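# Plug every open hole in the steel beam

## Task

Find each hole on the top face of the long steel beam that lacks a plastic plug, fetch spare plugs from the tray at the +y end of the table, and press one plug into every such hole until the plug's head rests flush against the beam on all sides.

## Robot and tools

Robot: two arms, left_arm and right_arm, each on its own carriage on one floor track running along y at x = 0. left_rail always carries left_arm and is the +y carriage; right_rail carries right_arm. Each arm base sits at x = 0, y = its carriage's position_m, z = 0.03 m, facing +x. Left_arm's fingers can fold: grip parts in the outer quarter of the pads, since grips near the palm may be loose or slip, and fingertips pushed against a surface fold easily. Right_arm's fingers are rigid.

Scene frame (all reported positions): fixed to the table, table top at z = 0, +z up, +x the direction the arms face, +y to their left, y = 0 at mid-track. The table starts at x = 0.31 m. Each gripper's fingers point along its own +z and close along its own y. end_effector_position is the point between closed pads; fingertips extend about 33 mm past it (9 mm when fully open).

execute_actions(actions, cameras): runs a list of actions in order. An action may hold "rows" (1 to 15 rows, each one control step of 1/30 s), "steps" (1 to 450, default 15, at least one per row), "until", and rail commands. Every row is a single list of 18 numbers, each in [-1, 1], covering both arms: left dx, dy, dz, rx, ry, rz, left gripper position, force_limit, speed, then the same nine for the right arm. dx..rz are offsets, not poses: measured from that arm's Hand target at the start of the action, in the Hand target's own axes; 1.0 equals 0.6 m or 180 degrees; rx, ry, rz form one rotation vector. All rows of an action count from the same start, so repeating an offset in a new action moves further. Sending all six zeros re-asks for the current Hand target. Gripper position: +1 fully open (140 mm), about -0.8 pads touching, -1 closes until blocked. force_limit -1..+1 sets squeeze (roughly 14 N to 58 N on slow closes); speed -1..+1 sets finger speed (about 30 to 250 mm/s). Resend a gripper's previous three numbers to leave it alone, since 0 is a real command. Ramp offsets gradually across rows for gentle motion. An empty action list just returns state and images.

Rails: {"left_rail": {"position_m": p}} with left_rail -1.1 to 2 m and right_rail -2 to 1.1 m (absolute place on the track), plus speed_m_s 0.01 to 1 and acceleration_factor 0.1 to 1, or {"stop": true}. Then wait with an action like {"steps": n, "until": {"left_rail": {"position_status": ["!=", "moving"]}}}. Keep carriages about 0.98 m apart or more. Let a carriage arrive before aiming its arm at scene points. "until" conditions read rail fields only, with comparisons "=", "!=", "<", "<=", ">", ">="; {"all": {"status": "ended"}} and {"any": {"status": "ended"}} are also allowed.

move(target, speed, blend, stop_force, zero, blocking, cameras): straight-line path for each gripper. target is one 18-number row, or up to 15 rows, laid out as above; every row's offsets count from the Hand targets at the move's start, not from the prior row. speed: m/s, 0.002 to 2 (default 0.25), one value or one per target. blend: metres of corner rounding per target, 0 means stop. stop_force: 10 to 80 N, ends an arm's path when it feels that much push along its travel; use slow speeds with it, only while the carriage stands still, not while turning the gripper, and not when backing off a contact. zero (default true) re-zeros force before the move. blocking=false returns early; then use wait or stop before new rows or moves. Result adds a "move:" line: done, off_target, moving, held or fault, plus limits (paced = pose clipped, held = steps withheld).

wait(seconds 0 to 10): lets time pass with last commands. stop(): brakes a running move. zoom_image(camera, region [x0, y0, x1, y1] pixels, at most 504 each side) magnifies the latest image of cam_high, cam_low, cam_bench_left, cam_bench_right, cam_left_wrist or cam_right_wrist. finished_scene(scene: this scene's number, 1 to 2) ends the scene irreversibly; the plugs must stay seated without the robot.

Result lines: end_effector_position (m), end_effector_quat_wxyz, velocities; Hand target (where the next offsets start); Tool commands; Joint positions per arm (rail m, then waist, shoulder, elbow, forearm roll, wrist pitch, wrist roll in rad); Joint torques; Flange force along the gripper axes (includes held weight, has offset error); Wrist depth 7x7 grid of distances in mm ahead of each wrist camera. object_status: 0 moving, 1 blocked while opening, 2 blocked while closing (a grip), 3 reached commanded spot or pads met (maybe empty hand). position_measured is in counts: 3 open, ~75 = 100 mm, 139 = 60 mm, 200 = 20 mm, 230 pads touching. Rail position_status: moving, done, contact_stop, time_out, stopped, stopped_with_arm, stopped_for_other_arm, stopped_for_other_carriage; position_answer taken or not_taken.

Cautions: the controller clips each step to 70 mm and 16 degrees from the actual pose. Commanding even slightly into a firm surface can trigger a fault stop (144 N net force, or per-joint torque limits: waist/shoulder 299, elbow 140, wrist joints 39.6 N m), freezing the arm 10 s. Insert plugs slowly, preferably with a low stop_force, then back off without stop_force. Keep the arms and carriages apart; arm-to-arm contact, including closing fingers on the other gripper, can end the scene. Avoid passing a gripper near its own base. Never drop plugs, slam into the beam or table, or let anything fall off the table or onto the track. Long stretched or loaded holds heat motors; a MOTOR HOT line warns of an over-temperature stop.

Each tool is called after "Call:" in YAML: its name, and indented under it one key for each argument.

## Session

Call:
execute_actions:
  actions: []

Scene clock: 0.00 s.
left_arm: end_effector_position=(+0.6500, +0.7783, +0.3520) position_measured=3 object_status=3 end_effector_quat_wxyz=(+0.000, +1.000, +0.000, +0.000) | right_arm: end_effector_position=(+0.6500, -1.1893, +0.3520) position_measured=3 object_status=3 end_effector_quat_wxyz=(+0.000, +1.000, +0.000, +0.000)
Joint positions: left_arm=[0.778 -0.053 0.164 1.605 0 1.373 1.518] | right_arm=[-1.189 -0.053 0.164 1.605 0 1.373 1.518]
Joint velocities: within noise
Joint torques (N m): no reading
Flange force (N): no reading
Wrist depth (mm): cam_left_wrist=[427 426 429 424 433 429 435 / 324 320 326 327 327 326 - / 338 340 338 360 341 - - / 506 123 357 507 515 132 504 / - 111 547 565 542 124 93 / - 96 570 582 585 592 93 / - - 572 586 591 - -] | cam_right_wrist=[- 438 - - - 448 - / 331 330 337 334 330 330 330 / - 354 353 347 345 343 344 / 534 134 - 359 369 146 356 / - 124 - - - 136 96 / - 114 - 590 575 538 96 / - 625 590 590 607 633 -]
Hand target: left_arm +0.6500, +0.7783, +0.3520; +0.000, +1.000, +0.000, +0.000 | right_arm +0.6500, -1.1893, +0.3520; +0.000, +1.000, +0.000, +0.000
Tool commands: left_gripper/position=+1.0 left_gripper/force_limit=+1.0 left_gripper/speed=+1.0 right_gripper/position=+1.0 right_gripper/force_limit=+1.0 right_gripper/speed=+1.0
left_rail: position_m=0.778 position_status=done
right_rail: position_m=-1.189 position_status=done

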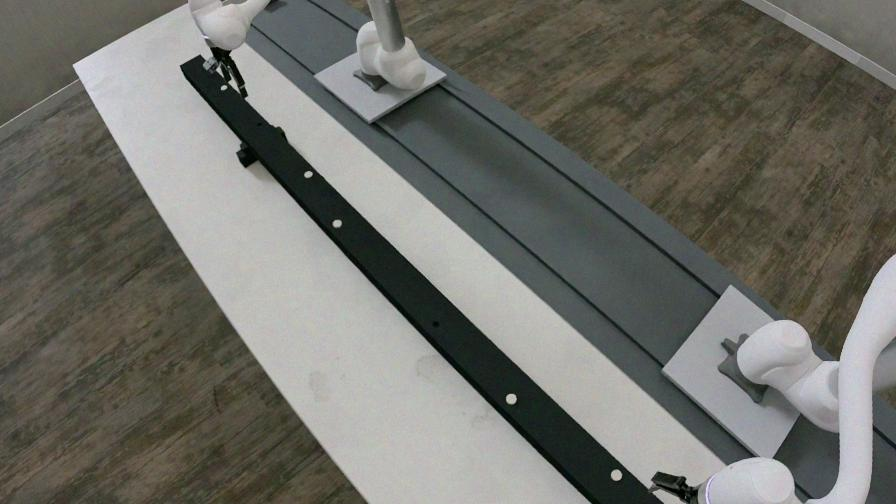

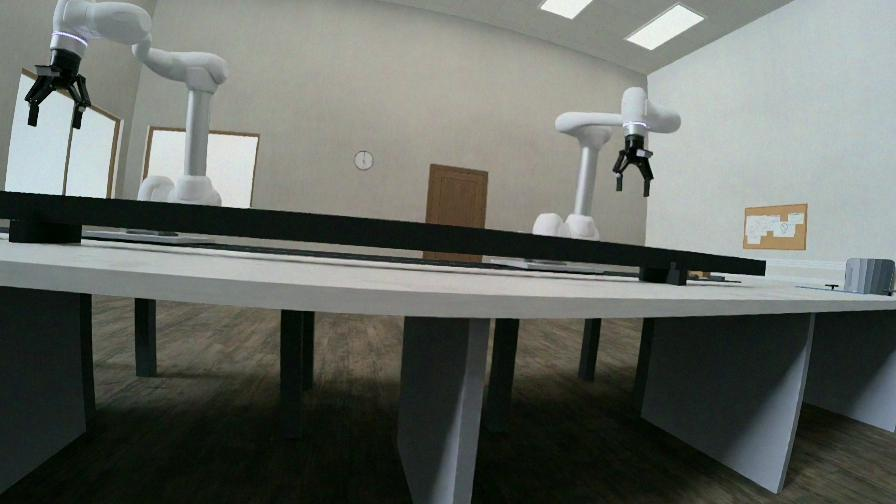

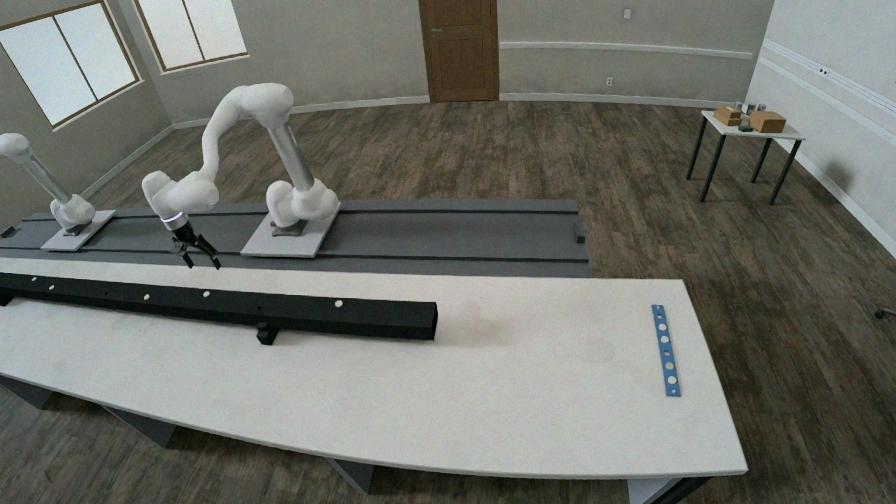

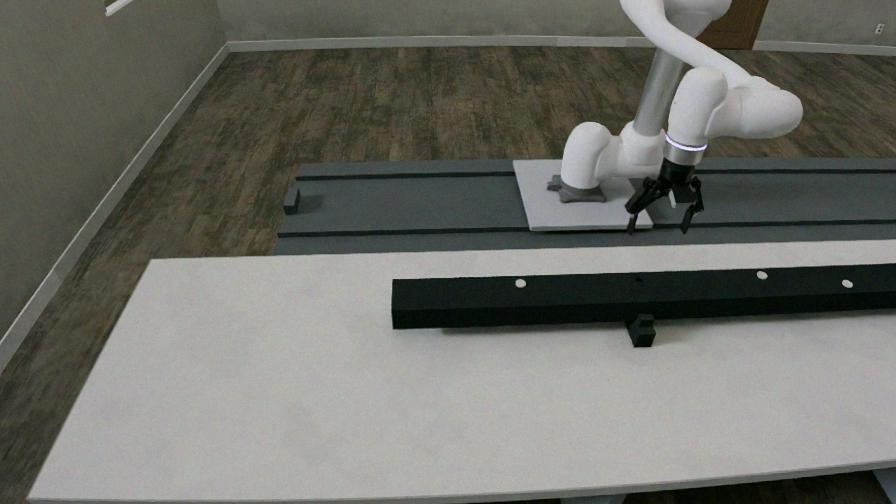

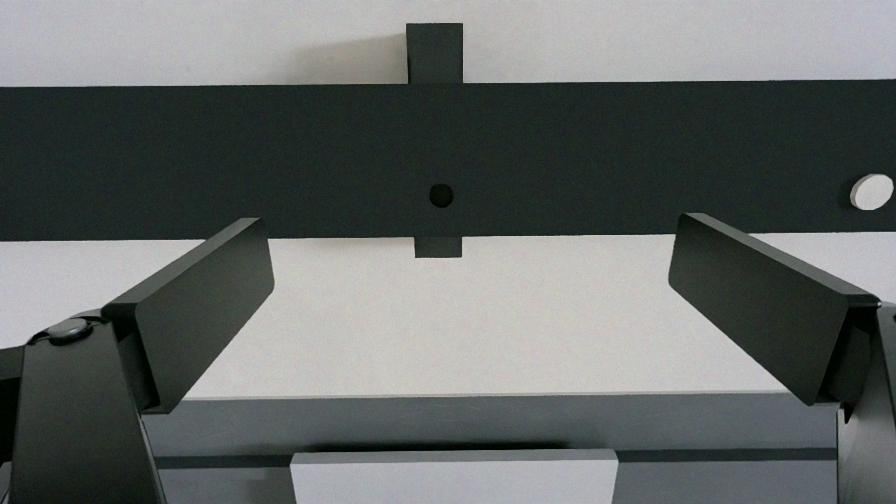

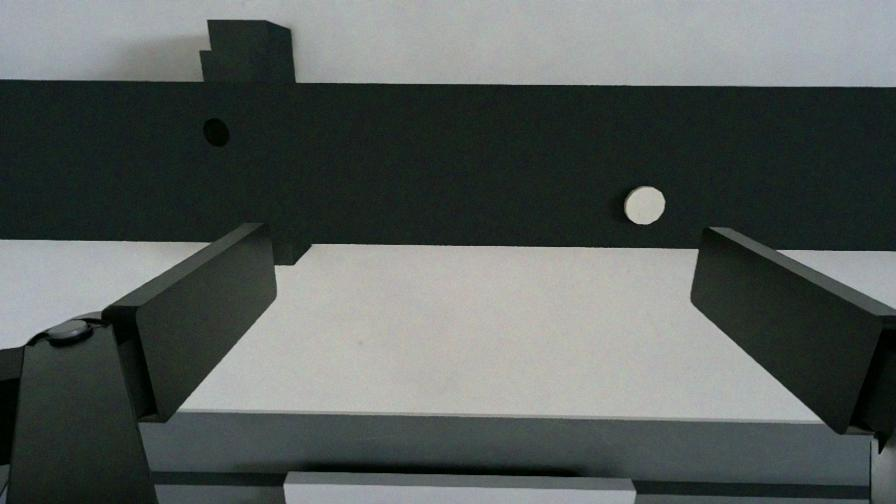

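Call:
execute_actions:
  actions:
    - {"left_rail":{"position_m":2.0},"right_rail":{"position_m":-2.0},"steps":240,"until":{"all":{"status":"ended"}}}
  cameras: []

Call:
move:
  target: [0,-0.93,0,0,0,0,1,1,1,0,0,0,0,0,0,1,1,1]

Scene clock: 10.07 s.
left_arm: end_effector_position=(+0.6500, +1.9999, +0.3520) position_measured=3 object_status=3 end_effector_quat_wxyz=(+0.000, +1.000, +0.000, +0.000) | right_arm: end_effector_position=(+0.6500, -1.9998, +0.3520) position_measured=3 object_status=3 end_effector_quat_wxyz=(+0.000, +1.000, +0.000, +0.000)
Joint positions: left_arm=[2 -0.053 0.164 1.605 0 1.373 1.518] | right_arm=[-2 -0.053 0.164 1.605 0 1.373 1.518]
Joint torques (N m): left_arm=[-2.89 -58.74 -43.04 4.29 -0.16 -0.42] | right_arm=[1.82 -55.3 -40.35 5.12 0.17 -0.01]
Flange force (N): left_arm=[-1.4 -4.7 3.1] | right_arm=[-2.7 2.9 -2.7]
Wrist depth (mm): cam_left_wrist=[426 428 429 429 430 431 433 / 325 330 442 454 447 455 457 / 332 - 455 478 484 472 470 / 505 121 506 509 511 132 514 / - 111 542 539 545 133 93 / - 563 578 574 570 617 93 / - - - 595 598 1542 -] | cam_right_wrist=[- 448 - 445 - 438 441 / - 477 - 459 442 456 - / 494 - 501 - 509 500 - / - 123 527 - - 146 - / - 123 536 556 - 136 97 / - 114 561 562 - 570 97 / - 1672 637 612 604 632 -]
Hand target: left_arm +0.6500, +1.9999, +0.3520; +0.000, +1.000, +0.000, +0.000 | right_arm +0.6500, -1.9998, +0.3520; +0.000, +1.000, +0.000, +0.000
Tool commands: left_gripper/position=+1.0 left_gripper/force_limit=+1.0 left_gripper/speed=+1.0 right_gripper/position=+1.0 right_gripper/force_limit=+1.0 right_gripper/speed=+1.0
left_rail: position_m=2.000 position_status=done
right_rail: position_m=-2.000 position_status=done
No camera images: "cameras" was empty.

Scene clock: 12.70 s.
left_arm: end_effector_position=(+0.6500, +2.5580, +0.3520) position_measured=3 object_status=3 end_effector_quat_wxyz=(+0.000, +1.000, +0.000, +0.000) | right_arm: end_effector_position=(+0.6500, -1.9998, +0.3520) position_measured=3 object_status=3 end_effector_quat_wxyz=(+0.000, +1.000, +0.000, +0.000)
Joint positions: left_arm=[2 0.669 0.502 1.143 0 1.497 2.24] | right_arm=[-2 -0.053 0.164 1.605 0 1.373 1.518]
Joint torques (N m): left_arm=[-3.09 -94.09 -43.62 4.32 -0.15 -0.38] | right_arm=[1.92 -55.15 -40.31 5.07 0.26 -0.01]
Flange force (N): left_arm=[-2.3 -3.1 3.2] | right_arm=[-2.6 3.2 -2.6]
Wrist depth (mm): cam_left_wrist=[423 428 427 429 431 433 435 / 322 317 442 451 448 457 456 / - - 464 477 490 472 481 / 501 121 510 509 515 132 506 / - 111 539 545 543 132 93 / - 560 575 576 572 618 93 / - - 584 597 592 1583 -] | cam_right_wrist=[1189 1145 - - - 435 - / 1223 1254 - 450 - 456 - / 1273 1286 - - 469 - - / 1401 134 - - - 137 - / - 124 1363 - - 137 97 / - 1484 1529 - - - 96 / - 1618 1650 1629 1334 590 -]
Hand target: left_arm +0.6500, +2.5580, +0.3520; +0.000, +1.000, +0.000, +0.000 | right_arm +0.6500, -1.9998, +0.3520; +0.000, +1.000, +0.000, +0.000
Off the commanded pose: left_arm 0.000 m, 0 deg | right_arm 0.000 m, 0 deg.
left_rail: position_m=2.000 position_status=done
right_rail: position_m=-2.000 position_status=done
move: done
camera_calibration:
cam_left_wrist: T_world_to_cam=[[-0.00416557, -0.999955, -0.00857659, 2.57006], [-0.949154, 0.00125382, 0.31481, 0.510254], [-0.314785, 0.00945187, -0.949116, 0.65421], [0, 0, 0, 1]] pos_world=[0.700951, 2.56312, 0.48233]
cam_right_wrist: T_world_to_cam=[[-0.0132913, -0.999756, 0.0176353, -1.98999], [-0.933636, 0.0187225, 0.357735, 0.520478], [-0.357977, -0.0117102, -0.933657, 0.682566], [0, 0, 0, 1]] pos_world=[0.703831, -1.99125, 0.486183]

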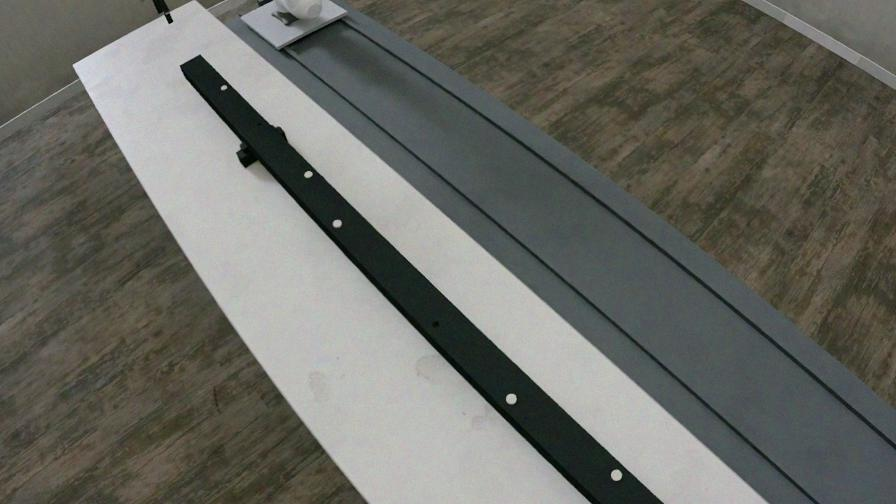

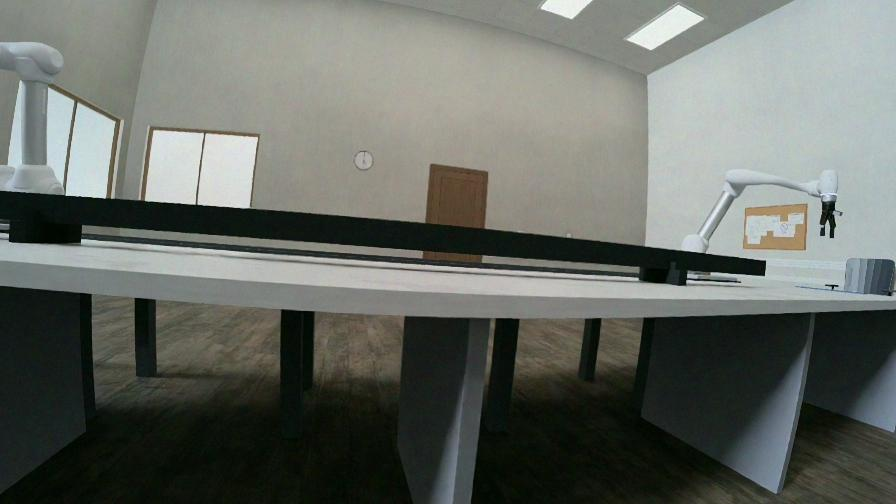

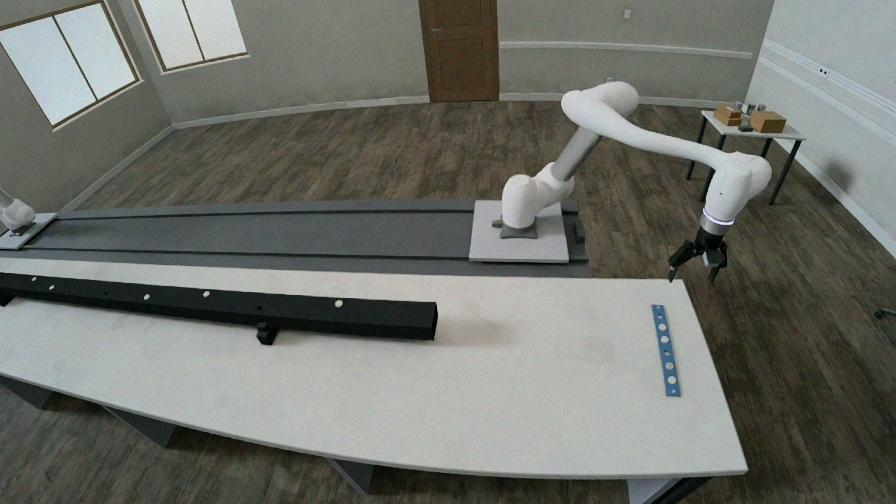

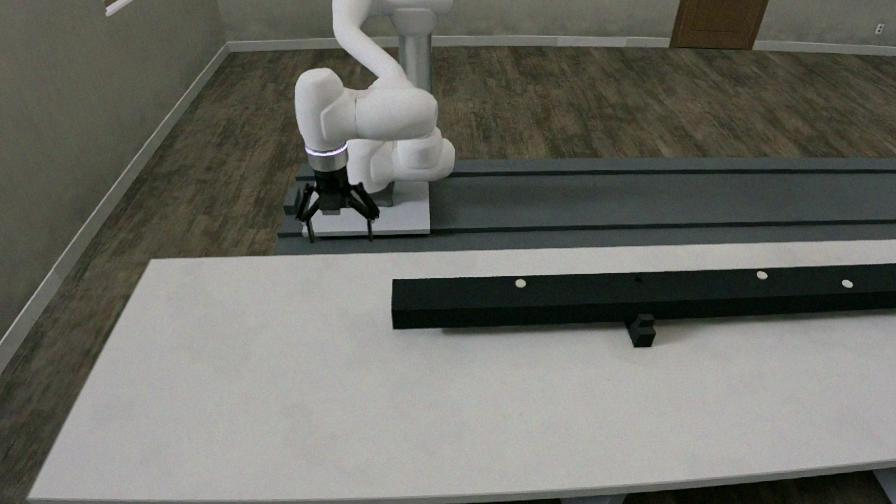

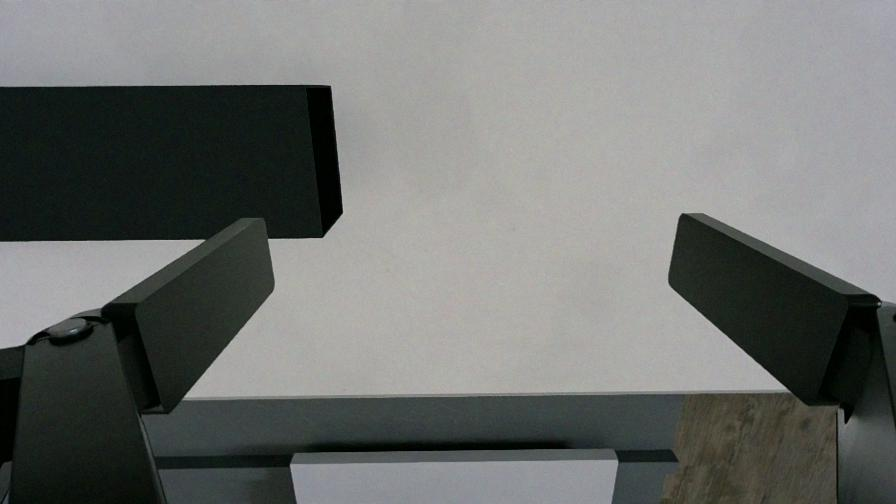

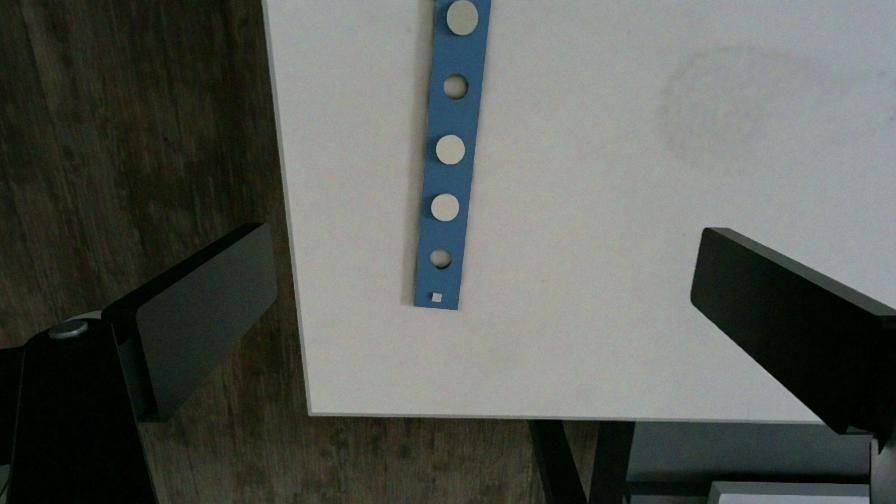

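Call:
move:
  target: [-0.1267,-0.0067,0.3367,0,0,0,0,1,1,0,0,0,0,0,0,1,1,1]
  cameras: ["cam_right_wrist","cam_bench_left"]

Call:
zoom_image:
  camera: "cam_bench_left"
  region: [600, 240, 760, 420]

Scene clock: 29.60 s.
left_arm: end_effector_position=(+0.5740, +2.5621, +0.1500) position_measured=129 object_status=3 end_effector_quat_wxyz=(+0.000, +1.000, +0.000, +0.000) | right_arm: end_effector_position=(+0.6500, -1.9998, +0.3520) position_measured=3 object_status=3 end_effector_quat_wxyz=(+0.000, +1.000, +0.000, +0.000)
Joint positions: left_arm=[2 0.732 0.504 1.517 0 1.121 2.303] | right_arm=[-2 -0.053 0.164 1.605 0 1.373 1.518]
Joint torques (N m): left_arm=[-3.26 -89.85 -39.76 3.94 -0.1 -0.42] | right_arm=[1.59 -55.83 -40.18 5.06 0.22 -0.01]
Flange force (N): left_arm=[-3.6 -2.5 3.2] | right_arm=[-1.2 2.7 -2.4]
Wrist depth (mm): cam_left_wrist=[426 432 427 428 428 433 433 / 324 323 442 451 454 453 458 / 340 341 359 479 480 483 484 / 502 121 504 507 509 132 504 / - 111 537 545 542 133 93 / - 579 556 578 574 618 93 / - 628 600 594 600 1522 -] | cam_right_wrist=[980 263 258 - - 255 255 / 1024 271 272 265 270 269 266 / 1076 287 283 286 298 287 281 / 1151 308 133 298 163 299 - / 1206 91 85 308 315 92 90 / - - - 338 - - 72 / - - - 359 - - -]
Hand target: left_arm +0.5740, +2.5620, +0.1500; +0.000, +1.000, +0.000, +0.000 | right_arm +0.6500, -1.9998, +0.3520; +0.000, +1.000, +0.000, +0.000
Off the commanded pose: left_arm 0.000 m, 0 deg | right_arm 0.000 m, 0 deg.
left_rail: position_m=2.000 position_status=done
right_rail: position_m=-2.000 position_status=done
move: done
camera_calibration:
cam_right_wrist: T_world_to_cam=[[-0.0132913, -0.999756, 0.0176353, -1.98999], [-0.933636, 0.0187225, 0.357735, 0.520478], [-0.357977, -0.0117102, -0.933657, 0.682566], [0, 0, 0, 1]] pos_world=[0.703831, -1.99125, 0.486183]
Images, in order (width x height): cam_bench_left 896x504, cam_right_wrist 896x504.

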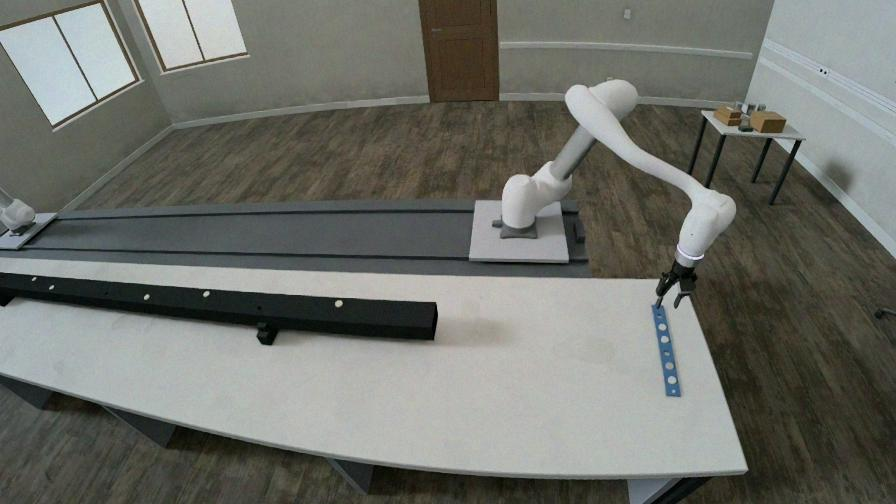

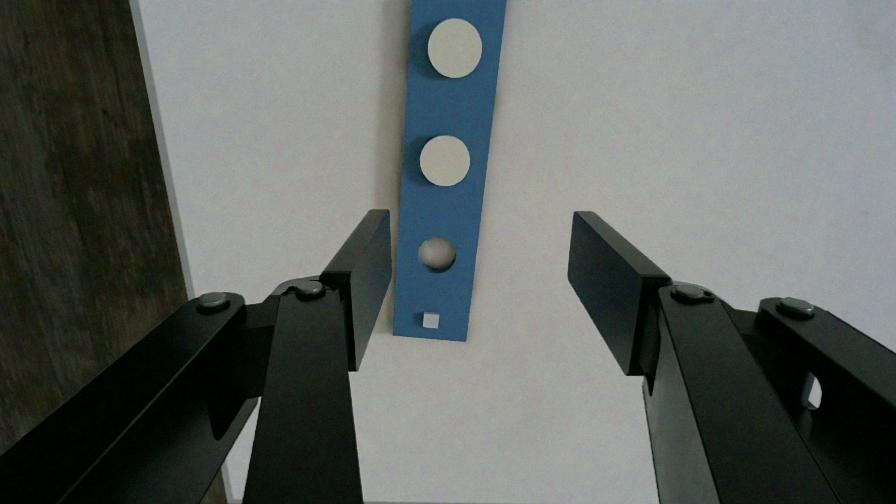

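Scaled by 2.800 from the camera's 896x504 image, which has a finer 1280x720 frame.

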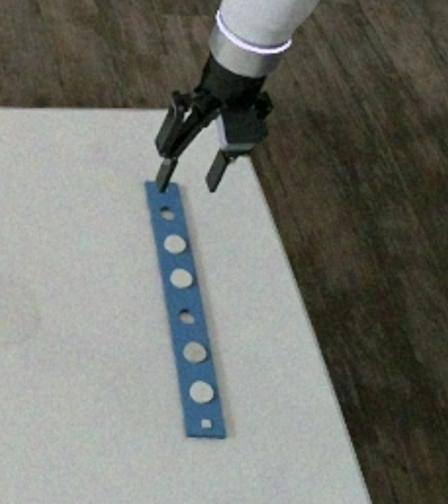

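Call:
move:
  target: [0.032,-0.012,0.117,0,0,0,-0.03,1,1,0,0,0,0,0,0,1,1,1]
  speed: 0.12
  cameras: ["cam_right_wrist"]

Scene clock: 40.23 s.
left_arm: end_effector_position=(+0.5932, +2.5692, +0.0798) position_measured=132 object_status=3 end_effector_quat_wxyz=(+0.000, +1.000, +0.000, +0.000) | right_arm: end_effector_position=(+0.6500, -1.9998, +0.3520) position_measured=3 object_status=3 end_effector_quat_wxyz=(+0.000, +1.000, +0.000, +0.000)
Joint positions: left_arm=[2 0.723 0.584 1.527 0 1.031 2.294] | right_arm=[-2 -0.053 0.164 1.605 0 1.373 1.518]
Joint torques (N m): left_arm=[-2.9 -95.61 -37.58 3.73 -0.18 -0.43] | right_arm=[2.03 -55.33 -40.24 5.06 0.19 -0.03]
Flange force (N): left_arm=[-2.5 -3.0 3.1] | right_arm=[-1.9 3.5 -2.7]
Wrist depth (mm): cam_left_wrist=[424 428 426 425 430 434 433 / 324 329 442 465 451 458 455 / 331 340 358 487 481 475 483 / 498 121 357 503 507 132 500 / - 111 537 541 548 133 93 / - 575 576 571 581 1397 93 / - 656 604 592 598 1573 -] | cam_right_wrist=[195 194 193 185 192 188 190 / 206 203 202 197 201 202 203 / 999 213 212 204 212 211 210 / 1076 225 220 211 219 221 219 / 1120 92 91 231 136 92 86 / - - - 250 - - 72 / - - - - 267 - -]
Hand target: left_arm +0.5932, +2.5692, +0.0798; +0.000, +1.000, +0.000, +0.000 | right_arm +0.6500, -1.9998, +0.3520; +0.000, +1.000, +0.000, +0.000
Off the commanded pose: left_arm 0.000 m, 0 deg | right_arm 0.000 m, 0 deg.
left_rail: position_m=2.000 position_status=done
right_rail: position_m=-2.000 position_status=done
move: done
camera_calibration:
cam_right_wrist: T_world_to_cam=[[-0.0132913, -0.999756, 0.0176353, -1.98999], [-0.933636, 0.0187225, 0.357735, 0.520478], [-0.357977, -0.0117102, -0.933657, 0.682566], [0, 0, 0, 1]] pos_world=[0.703831, -1.99125, 0.486183]
Images, in order (width x height): cam_right_wrist 896x504.

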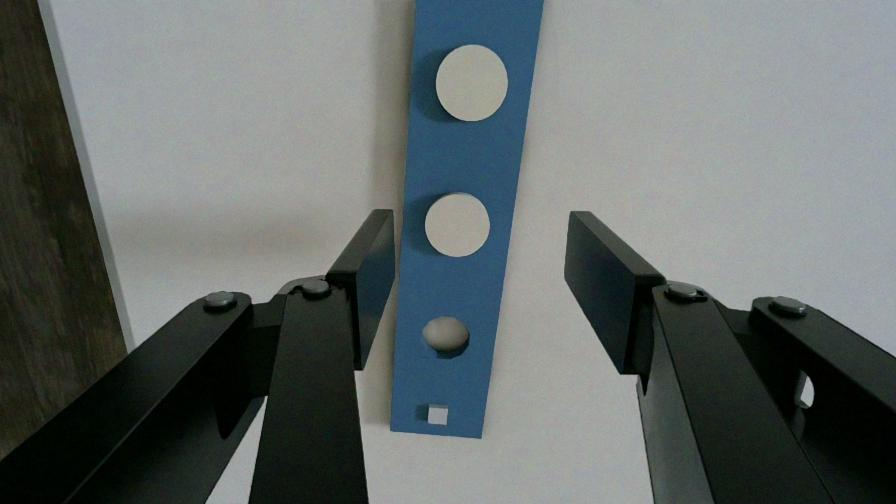

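Call:
move:
  target: [0.0015,-0.0135,0.035,0,0,0,-0.2,1,0,0,0,0,0,0,0,1,1,1]
  speed: 0.08
  cameras: ["cam_right_wrist"]

Call:
zoom_image:
  camera: "cam_right_wrist"
  region: [300, 100, 650, 400]

Scene clock: 49.00 s.
left_arm: end_effector_position=(+0.5941, +2.5773, +0.0588) position_measured=154 object_status=3 end_effector_quat_wxyz=(+0.000, +1.000, +0.000, +0.000) | right_arm: end_effector_position=(+0.6500, -1.9998, +0.3520) position_measured=3 object_status=3 end_effector_quat_wxyz=(+0.000, +1.000, +0.000, +0.000)
Joint positions: left_arm=[2 0.729 0.611 1.525 0 1.006 2.3] | right_arm=[-2 -0.053 0.164 1.605 0 1.373 1.518]
Joint torques (N m): left_arm=[-2.66 -97.22 -37.05 3.68 -0.15 -0.46] | right_arm=[1.64 -55.22 -40.36 5.06 0.16 -0.03]
Flange force (N): left_arm=[-2.4 -2.5 3.6] | right_arm=[-3.5 2.6 -3.2]
Wrist depth (mm): cam_left_wrist=[428 427 429 429 429 433 434 / 327 324 453 451 455 454 458 / 339 341 420 479 479 482 483 / - 120 506 510 510 132 509 / - 111 539 539 543 132 93 / - 103 572 579 571 615 93 / - 684 595 594 618 1573 -] | cam_right_wrist=[175 175 174 169 172 170 172 / 184 183 183 178 180 179 180 / 190 192 192 183 186 - 188 / 1015 203 201 185 154 201 196 / 1115 91 91 202 113 90 206 / - 72 - 217 - - 72 / - - - 237 - - -]
Hand target: left_arm +0.5941, +2.5773, +0.0588; +0.000, +1.000, +0.000, +0.000 | right_arm +0.6500, -1.9998, +0.3520; +0.000, +1.000, +0.000, +0.000
Off the commanded pose: left_arm 0.000 m, 0 deg | right_arm 0.000 m, 0 deg.
left_rail: position_m=2.000 position_status=done
right_rail: position_m=-2.000 position_status=done
move: done
camera_calibration:
cam_right_wrist: T_world_to_cam=[[-0.0132913, -0.999756, 0.0176353, -1.98999], [-0.933636, 0.0187225, 0.357735, 0.520478], [-0.357977, -0.0117102, -0.933657, 0.682566], [0, 0, 0, 1]] pos_world=[0.703831, -1.99125, 0.486183]
Images, in order (width x height): cam_right_wrist 896x504.

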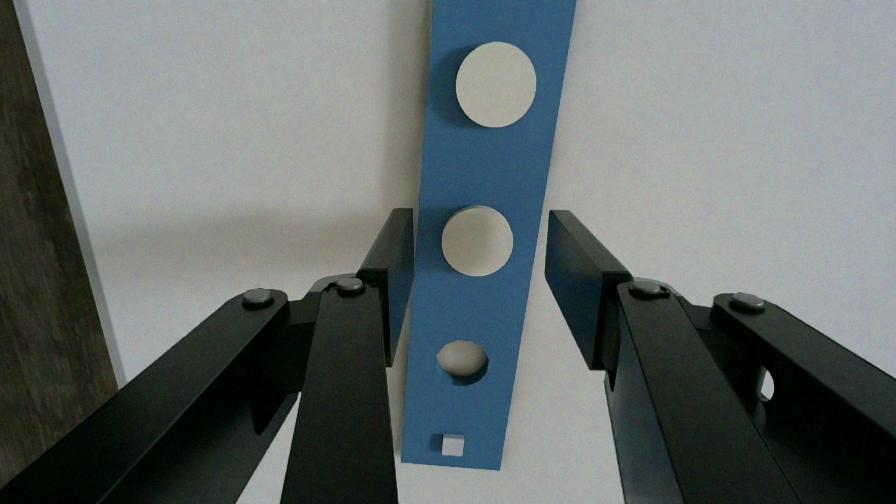

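Scaled by 1.440 from the camera's 896x504 image, which has a finer 1280x720 frame.

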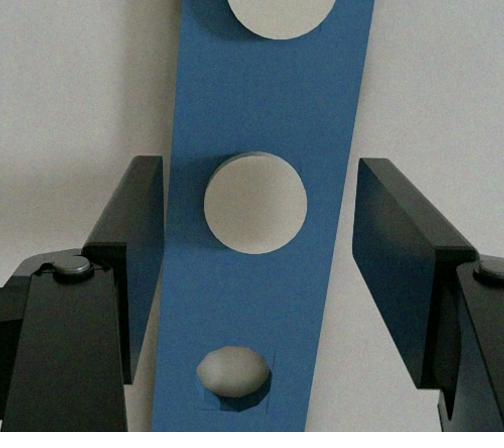

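Call:
move:
  target: [-0.002,-0.0015,0.0247,0,0,0,-0.2,1,0,0,0,0,0,0,0,1,1,1]
  speed: 0.03
  cameras: []

Call:
execute_actions:
  actions:
    - {"rows":[[0,0,0,0,0,0,-1,-0.5,-1,0,0,0,0,0,0,1,1,1]],"steps":60}
  cameras: ["cam_right_wrist"]

Call:
move:
  target: [0,0,-0.08,0,0,0,-1,-0.5,-1,0,0,0,0,0,0,1,1,1]
  speed: 0.06
  cameras: ["cam_right_wrist"]

Call:
zoom_image:
  camera: "cam_right_wrist"
  region: [300, 100, 650, 400]

Scene clock: 58.57 s.
left_arm: end_effector_position=(+0.5929, +2.5782, +0.0440) position_measured=154 object_status=3 end_effector_quat_wxyz=(+0.000, +1.000, +0.000, +0.000) | right_arm: end_effector_position=(+0.6500, -1.9998, +0.3520) position_measured=3 object_status=3 end_effector_quat_wxyz=(+0.000, +1.000, +0.000, +0.000)
Joint positions: left_arm=[2 0.731 0.623 1.534 0 0.984 2.302] | right_arm=[-2 -0.053 0.164 1.605 0 1.373 1.518]
Joint torques (N m): left_arm=[-2.97 -97.73 -36.52 3.63 -0.15 -0.48] | right_arm=[1.44 -55.63 -40.2 5.05 0.19 -0.05]
Flange force (N): left_arm=[-2.7 -2.6 3.0] | right_arm=[-1.8 2.4 -2.7]
Wrist depth (mm): cam_left_wrist=[426 427 437 427 429 438 433 / 333 329 450 452 454 458 454 / - 338 425 480 482 480 478 / - 121 504 513 509 132 506 / - 111 531 546 543 132 93 / - 575 564 579 598 1466 93 / - 620 614 600 594 1522 -] | cam_right_wrist=[161 160 159 158 159 159 160 / 169 170 167 165 164 166 165 / 178 177 177 169 171 175 175 / 188 187 184 170 173 184 183 / 203 80 92 187 185 90 86 / - 72 - 201 203 - 72 / - - - 213 - - -]
Hand target: left_arm +0.5929, +2.5782, +0.0440; +0.000, +1.000, +0.000, +0.000 | right_arm +0.6500, -1.9998, +0.3520; +0.000, +1.000, +0.000, +0.000
Off the commanded pose: left_arm 0.000 m, 0 deg | right_arm 0.000 m, 0 deg.
left_rail: position_m=2.000 position_status=done
right_rail: position_m=-2.000 position_status=done
move: done
No camera images: "cameras" was empty.

Scene clock: 60.77 s.
left_arm: end_effector_position=(+0.5929, +2.5782, +0.0440) position_measured=189 object_status=2 end_effector_quat_wxyz=(+0.000, +1.000, +0.000, +0.000) | right_arm: end_effector_position=(+0.6500, -1.9998, +0.3520) position_measured=3 object_status=3 end_effector_quat_wxyz=(+0.000, +1.000, +0.000, +0.000)
Joint positions: left_arm=[2 0.731 0.623 1.534 0 0.984 2.302] | right_arm=[-2 -0.053 0.164 1.605 0 1.373 1.518]
Joint torques (N m): left_arm=[-3.2 -94.46 -34.67 3.53 -0.07 -0.44] | right_arm=[1.86 -54.94 -40.27 5.09 0.16 -0.05]
Flange force (N): left_arm=[-2.8 -3.0 -0.7] | right_arm=[-3.0 2.9 -3.2]
Wrist depth (mm): cam_left_wrist=[426 429 433 429 431 431 429 / - 324 443 455 453 455 456 / 339 336 350 476 481 480 481 / 502 123 505 511 509 132 509 / - 111 541 537 548 133 93 / - 579 567 568 567 617 93 / - 614 600 595 598 1522 -] | cam_right_wrist=[161 157 159 157 157 158 158 / 169 169 168 164 167 166 165 / 178 177 177 172 176 175 173 / 188 188 187 170 162 184 182 / 1049 196 92 99 92 86 194 / 1140 - - 204 - 74 69 / - - - 213 - - -]
Hand target: left_arm +0.5929, +2.5782, +0.0440; +0.000, +1.000, +0.000, +0.000 | right_arm +0.6500, -1.9998, +0.3520; +0.000, +1.000, +0.000, +0.000
Off the commanded pose: left_arm 0.000 m, 0 deg | right_arm 0.000 m, 0 deg.
left_rail: position_m=2.000 position_status=done
right_rail: position_m=-2.000 position_status=done
camera_calibration:
cam_right_wrist: T_world_to_cam=[[-0.0132913, -0.999756, 0.0176353, -1.98999], [-0.933636, 0.0187225, 0.357735, 0.520478], [-0.357977, -0.0117102, -0.933657, 0.682566], [0, 0, 0, 1]] pos_world=[0.703831, -1.99125, 0.486183]
Images, in order (width x height): cam_right_wrist 896x504.

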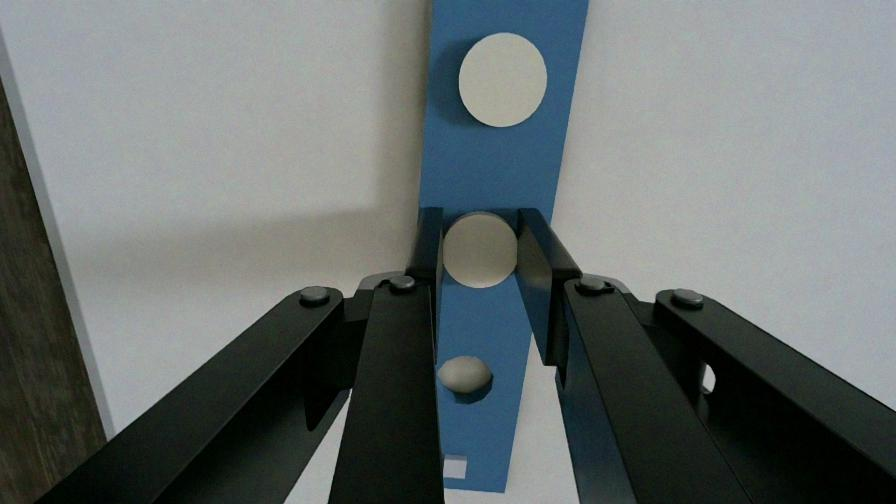

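Scene clock: 61.87 s.
left_arm: end_effector_position=(+0.5929, +2.5782, +0.0919) position_measured=189 object_status=2 end_effector_quat_wxyz=(+0.000, +1.000, +0.000, +0.000) | right_arm: end_effector_position=(+0.6500, -1.9998, +0.3520) position_measured=3 object_status=3 end_effector_quat_wxyz=(+0.000, +1.000, +0.000, +0.000)
Joint positions: left_arm=[2 0.731 0.583 1.504 0 1.055 2.302] | right_arm=[-2 -0.053 0.164 1.605 0 1.373 1.518]
Joint torques (N m): left_arm=[-3.32 -95.88 -38.25 3.78 -0.13 -0.4] | right_arm=[1.56 -54.98 -40.23 5.14 0.21 -0.06]
Flange force (N): left_arm=[-3.3 -3.0 3.5] | right_arm=[-2.1 2.8 -2.7]
Wrist depth (mm): cam_left_wrist=[427 427 433 427 433 433 432 / 327 324 440 453 456 463 458 / - 343 466 481 481 485 483 / 485 121 505 510 512 132 505 / - 111 536 543 560 133 93 / - 557 572 575 579 607 93 / - - 603 592 579 1573 -] | cam_right_wrist=[909 204 203 - 202 202 201 / 976 213 214 209 211 212 210 / 1007 228 223 217 223 222 229 / 1072 246 - 122 230 234 236 / 1172 247 92 245 92 86 248 / - - - 256 - 74 72 / - - - 284 - - -]
Hand target: left_arm +0.5929, +2.5782, +0.0920; +0.000, +1.000, +0.000, +0.000 | right_arm +0.6500, -1.9998, +0.3520; +0.000, +1.000, +0.000, +0.000
Off the commanded pose: left_arm 0.000 m, 0 deg | right_arm 0.000 m, 0 deg.
left_rail: position_m=2.000 position_status=done
right_rail: position_m=-2.000 position_status=done
move: done
camera_calibration:
cam_right_wrist: T_world_to_cam=[[-0.0132913, -0.999756, 0.0176353, -1.98999], [-0.933636, 0.0187225, 0.357735, 0.520478], [-0.357977, -0.0117102, -0.933657, 0.682566], [0, 0, 0, 1]] pos_world=[0.703831, -1.99125, 0.486183]
Images, in order (width x height): cam_right_wrist 896x504.

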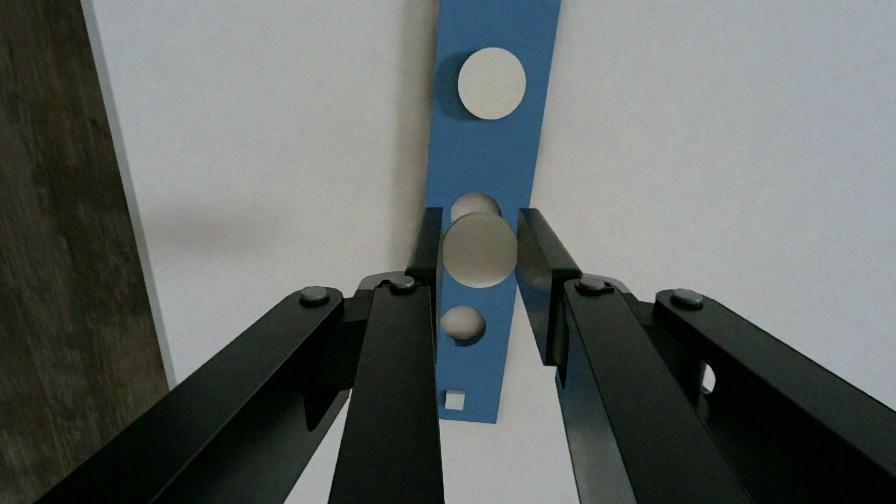

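Scaled by 1.440 from the camera's 896x504 image, which has a finer 1280x720 frame.

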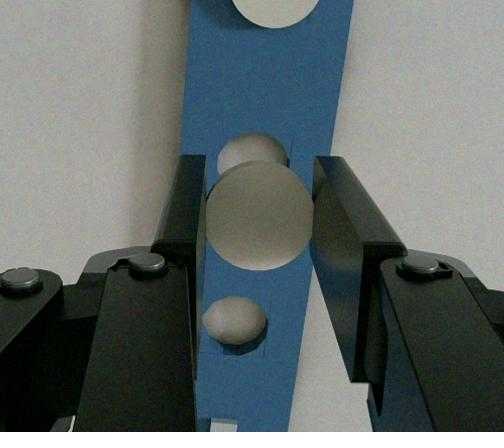

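Call:
move:
  target:
    - [0,0,-0.347,0,0,0,-1,-0.5,-1,0,0,0,0,0,0,1,1,1]
    - [0.14,0.954,-0.347,0,0,0,-1,-0.5,-1,0,0,0,0,0,0,1,1,1]
  blend: [0.05,0]
  cameras: []

Call:
execute_actions:
  actions:
    - {"left_rail":{"position_m":0.95,"acceleration_factor":0.5},"steps":240,"until":{"all":{"status":"ended"}}}
  cameras: ["cam_right_wrist"]

Scene clock: 75.13 s.
left_arm: end_effector_position=(+0.6769, +2.0058, +0.3002) position_measured=189 object_status=2 end_effector_quat_wxyz=(+0.000, +1.000, +0.000, +0.000) | right_arm: end_effector_position=(+0.6500, -1.9998, +0.3520) position_measured=3 object_status=3 end_effector_quat_wxyz=(+0.000, +1.000, +0.000, +0.000)
Joint positions: left_arm=[2 -0.042 0.226 1.624 0 1.292 1.528] | right_arm=[-2 -0.053 0.164 1.605 0 1.373 1.518]
Joint torques (N m): left_arm=[-2.76 -64.34 -42.22 4.23 -0.16 -0.41] | right_arm=[2.02 -55.53 -40.25 5.07 0.19 -0.01]
Flange force (N): left_arm=[-1.5 -4.3 3.0] | right_arm=[-2.1 3.2 -2.6]
Wrist depth (mm): cam_left_wrist=[422 429 426 427 423 423 431 / 333 324 324 456 454 452 455 / 336 - 471 466 471 481 487 / 374 123 506 515 511 132 507 / - 111 537 547 541 132 93 / - 550 574 594 601 1649 93 / - - 600 592 606 1562 -] | cam_right_wrist=[403 396 401 - - 398 - / - 431 - 412 - - - / 439 - - - - 424 427 / - 464 - 170 161 457 - / - - 92 - 92 81 - / - - - - - 74 - / - - - - - - -]
Hand target: left_arm +0.6769, +2.0058, +0.3002; +0.000, +1.000, +0.000, +0.000 | right_arm +0.6500, -1.9998, +0.3520; +0.000, +1.000, +0.000, +0.000
Off the commanded pose: left_arm 0.000 m, 0 deg | right_arm 0.000 m, 0 deg.
left_rail: position_m=2.000 position_status=done
right_rail: position_m=-2.000 position_status=done
move: done
No camera images: "cameras" was empty.

Scene clock: 78.43 s.
left_arm: end_effector_position=(+0.6769, +0.9559, +0.3002) position_measured=189 object_status=2 end_effector_quat_wxyz=(+0.000, +1.000, +0.000, +0.000) | right_arm: end_effector_position=(+0.6500, -1.9998, +0.3520) position_measured=3 object_status=3 end_effector_quat_wxyz=(+0.000, +1.000, +0.000, +0.000)
Joint positions: left_arm=[0.95 -0.042 0.226 1.624 0 1.292 1.528] | right_arm=[-2 -0.053 0.164 1.605 0 1.373 1.518]
Joint torques (N m): left_arm=[-2.9 -64.43 -42.14 4.22 -0.16 -0.39] | right_arm=[1.42 -55.7 -40.16 5.09 0.23 -0.04]
Flange force (N): left_arm=[-1.7 -4.7 2.7] | right_arm=[-1.8 2.2 -2.7]
Wrist depth (mm): cam_left_wrist=[425 427 427 433 432 437 433 / 318 328 443 452 452 453 456 / - 336 469 477 481 483 485 / 506 121 506 510 503 132 498 / - 111 539 542 546 124 93 / - 572 575 568 560 1475 93 / - - 595 - 586 1532 -] | cam_right_wrist=[398 - 389 - 385 391 - / - - - - - - - / 302 - 299 292 295 292 290 / 310 312 312 168 162 308 305 / - - 92 98 92 86 316 / - - - - - 74 - / - - - - - - -]
Hand target: left_arm +0.6769, +0.9559, +0.3002; +0.000, +1.000, +0.000, +0.000 | right_arm +0.6500, -1.9998, +0.3520; +0.000, +1.000, +0.000, +0.000
Tool commands: left_gripper/position=-1.0 left_gripper/force_limit=-0.5 left_gripper/speed=-1.0 right_gripper/position=+1.0 right_gripper/force_limit=+1.0 right_gripper/speed=+1.0
Off the commanded pose: left_arm 0.000 m, 0 deg | right_arm 0.000 m, 0 deg.
left_rail: position_m=0.950 position_status=done
right_rail: position_m=-2.000 position_status=done
camera_calibration:
cam_right_wrist: T_world_to_cam=[[-0.0132913, -0.999756, 0.0176353, -1.98999], [-0.933636, 0.0187225, 0.357735, 0.520478], [-0.357977, -0.0117102, -0.933657, 0.682566], [0, 0, 0, 1]] pos_world=[0.703831, -1.99125, 0.486183]
Images, in order (width x height): cam_right_wrist 896x504.

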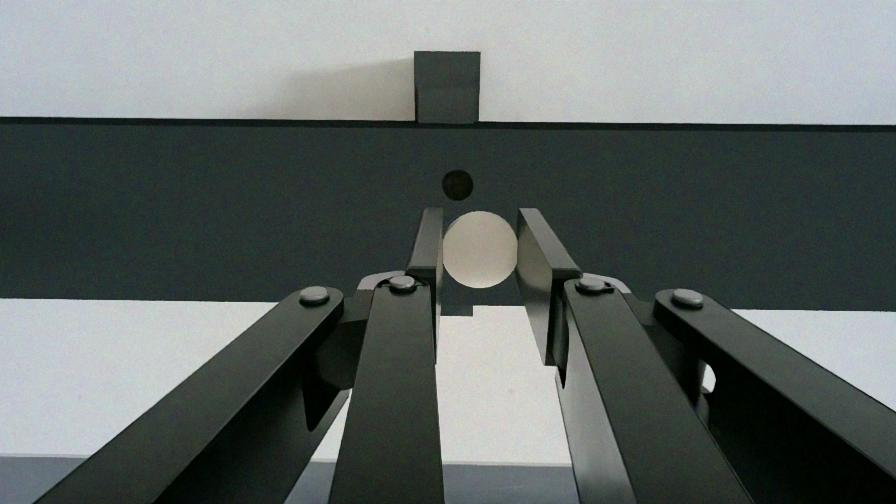

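Call:
move:
  target: [-0.0608,-0.013,0.172,0,0,0,-1,-0.5,-1,0,0,0,0,0,0,1,1,1]
  speed: 0.15
  cameras: ["cam_right_wrist"]

Call:
zoom_image:
  camera: "cam_right_wrist"
  region: [350, 50, 600, 350]

Scene clock: 90.80 s.
left_arm: end_effector_position=(+0.6404, +0.9636, +0.1970) position_measured=189 object_status=2 end_effector_quat_wxyz=(+0.000, +1.000, +0.000, +0.000) | right_arm: end_effector_position=(+0.6500, -1.9998, +0.3520) position_measured=3 object_status=3 end_effector_quat_wxyz=(+0.000, +1.000, +0.000, +0.000)
Joint positions: left_arm=[0.95 -0.033 0.233 1.815 0 1.094 1.538] | right_arm=[-2 -0.053 0.164 1.605 0 1.373 1.518]
Joint torques (N m): left_arm=[-2.64 -62.04 -39.15 3.92 -0.19 -0.45] | right_arm=[1.82 -55.21 -40.15 5.08 0.17 -0.05]
Flange force (N): left_arm=[-1.6 -4.9 2.9] | right_arm=[-2.2 3.1 -2.8]
Wrist depth (mm): cam_left_wrist=[426 426 429 429 428 430 432 / 327 322 359 447 455 457 456 / - 342 345 483 479 470 483 / 524 121 503 507 509 132 498 / - 111 529 540 548 117 93 / - 578 567 585 594 1439 93 / - 632 595 591 592 1552 -] | cam_right_wrist=[177 298 300 176 296 174 295 / 183 183 181 180 179 179 179 / 191 191 191 187 189 188 187 / 204 203 201 147 162 198 197 / 217 211 91 - 92 86 207 / - - - - - 74 377 / - - - - - - -]
Hand target: left_arm +0.6404, +0.9636, +0.1970; +0.000, +1.000, +0.000, +0.000 | right_arm +0.6500, -1.9998, +0.3520; +0.000, +1.000, +0.000, +0.000
Off the commanded pose: left_arm 0.000 m, 0 deg | right_arm 0.000 m, 0 deg.
left_rail: position_m=0.950 position_status=done
right_rail: position_m=-2.000 position_status=done
move: done
camera_calibration:
cam_right_wrist: T_world_to_cam=[[-0.0132913, -0.999756, 0.0176353, -1.98999], [-0.933636, 0.0187225, 0.357735, 0.520478], [-0.357977, -0.0117102, -0.933657, 0.682566], [0, 0, 0, 1]] pos_world=[0.703831, -1.99125, 0.486183]
Images, in order (width x height): cam_right_wrist 896x504.

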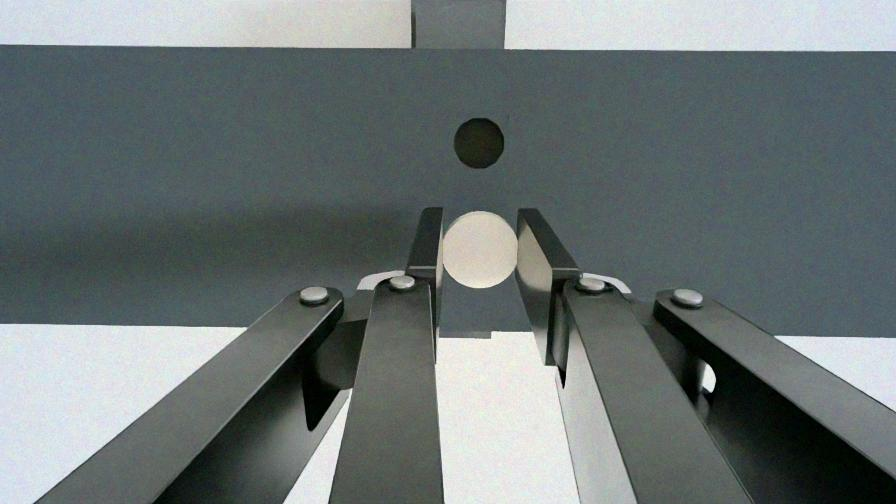

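Scaled by 1.680 from the camera's 896x504 image, which has a finer 1280x720 frame.

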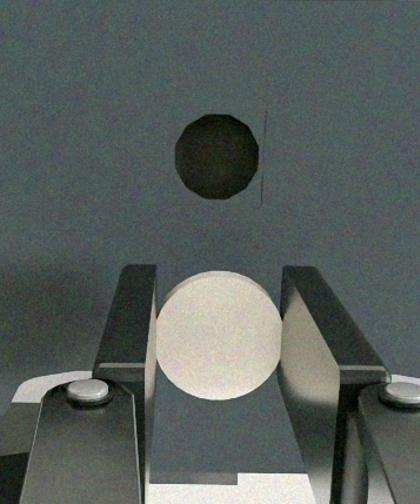

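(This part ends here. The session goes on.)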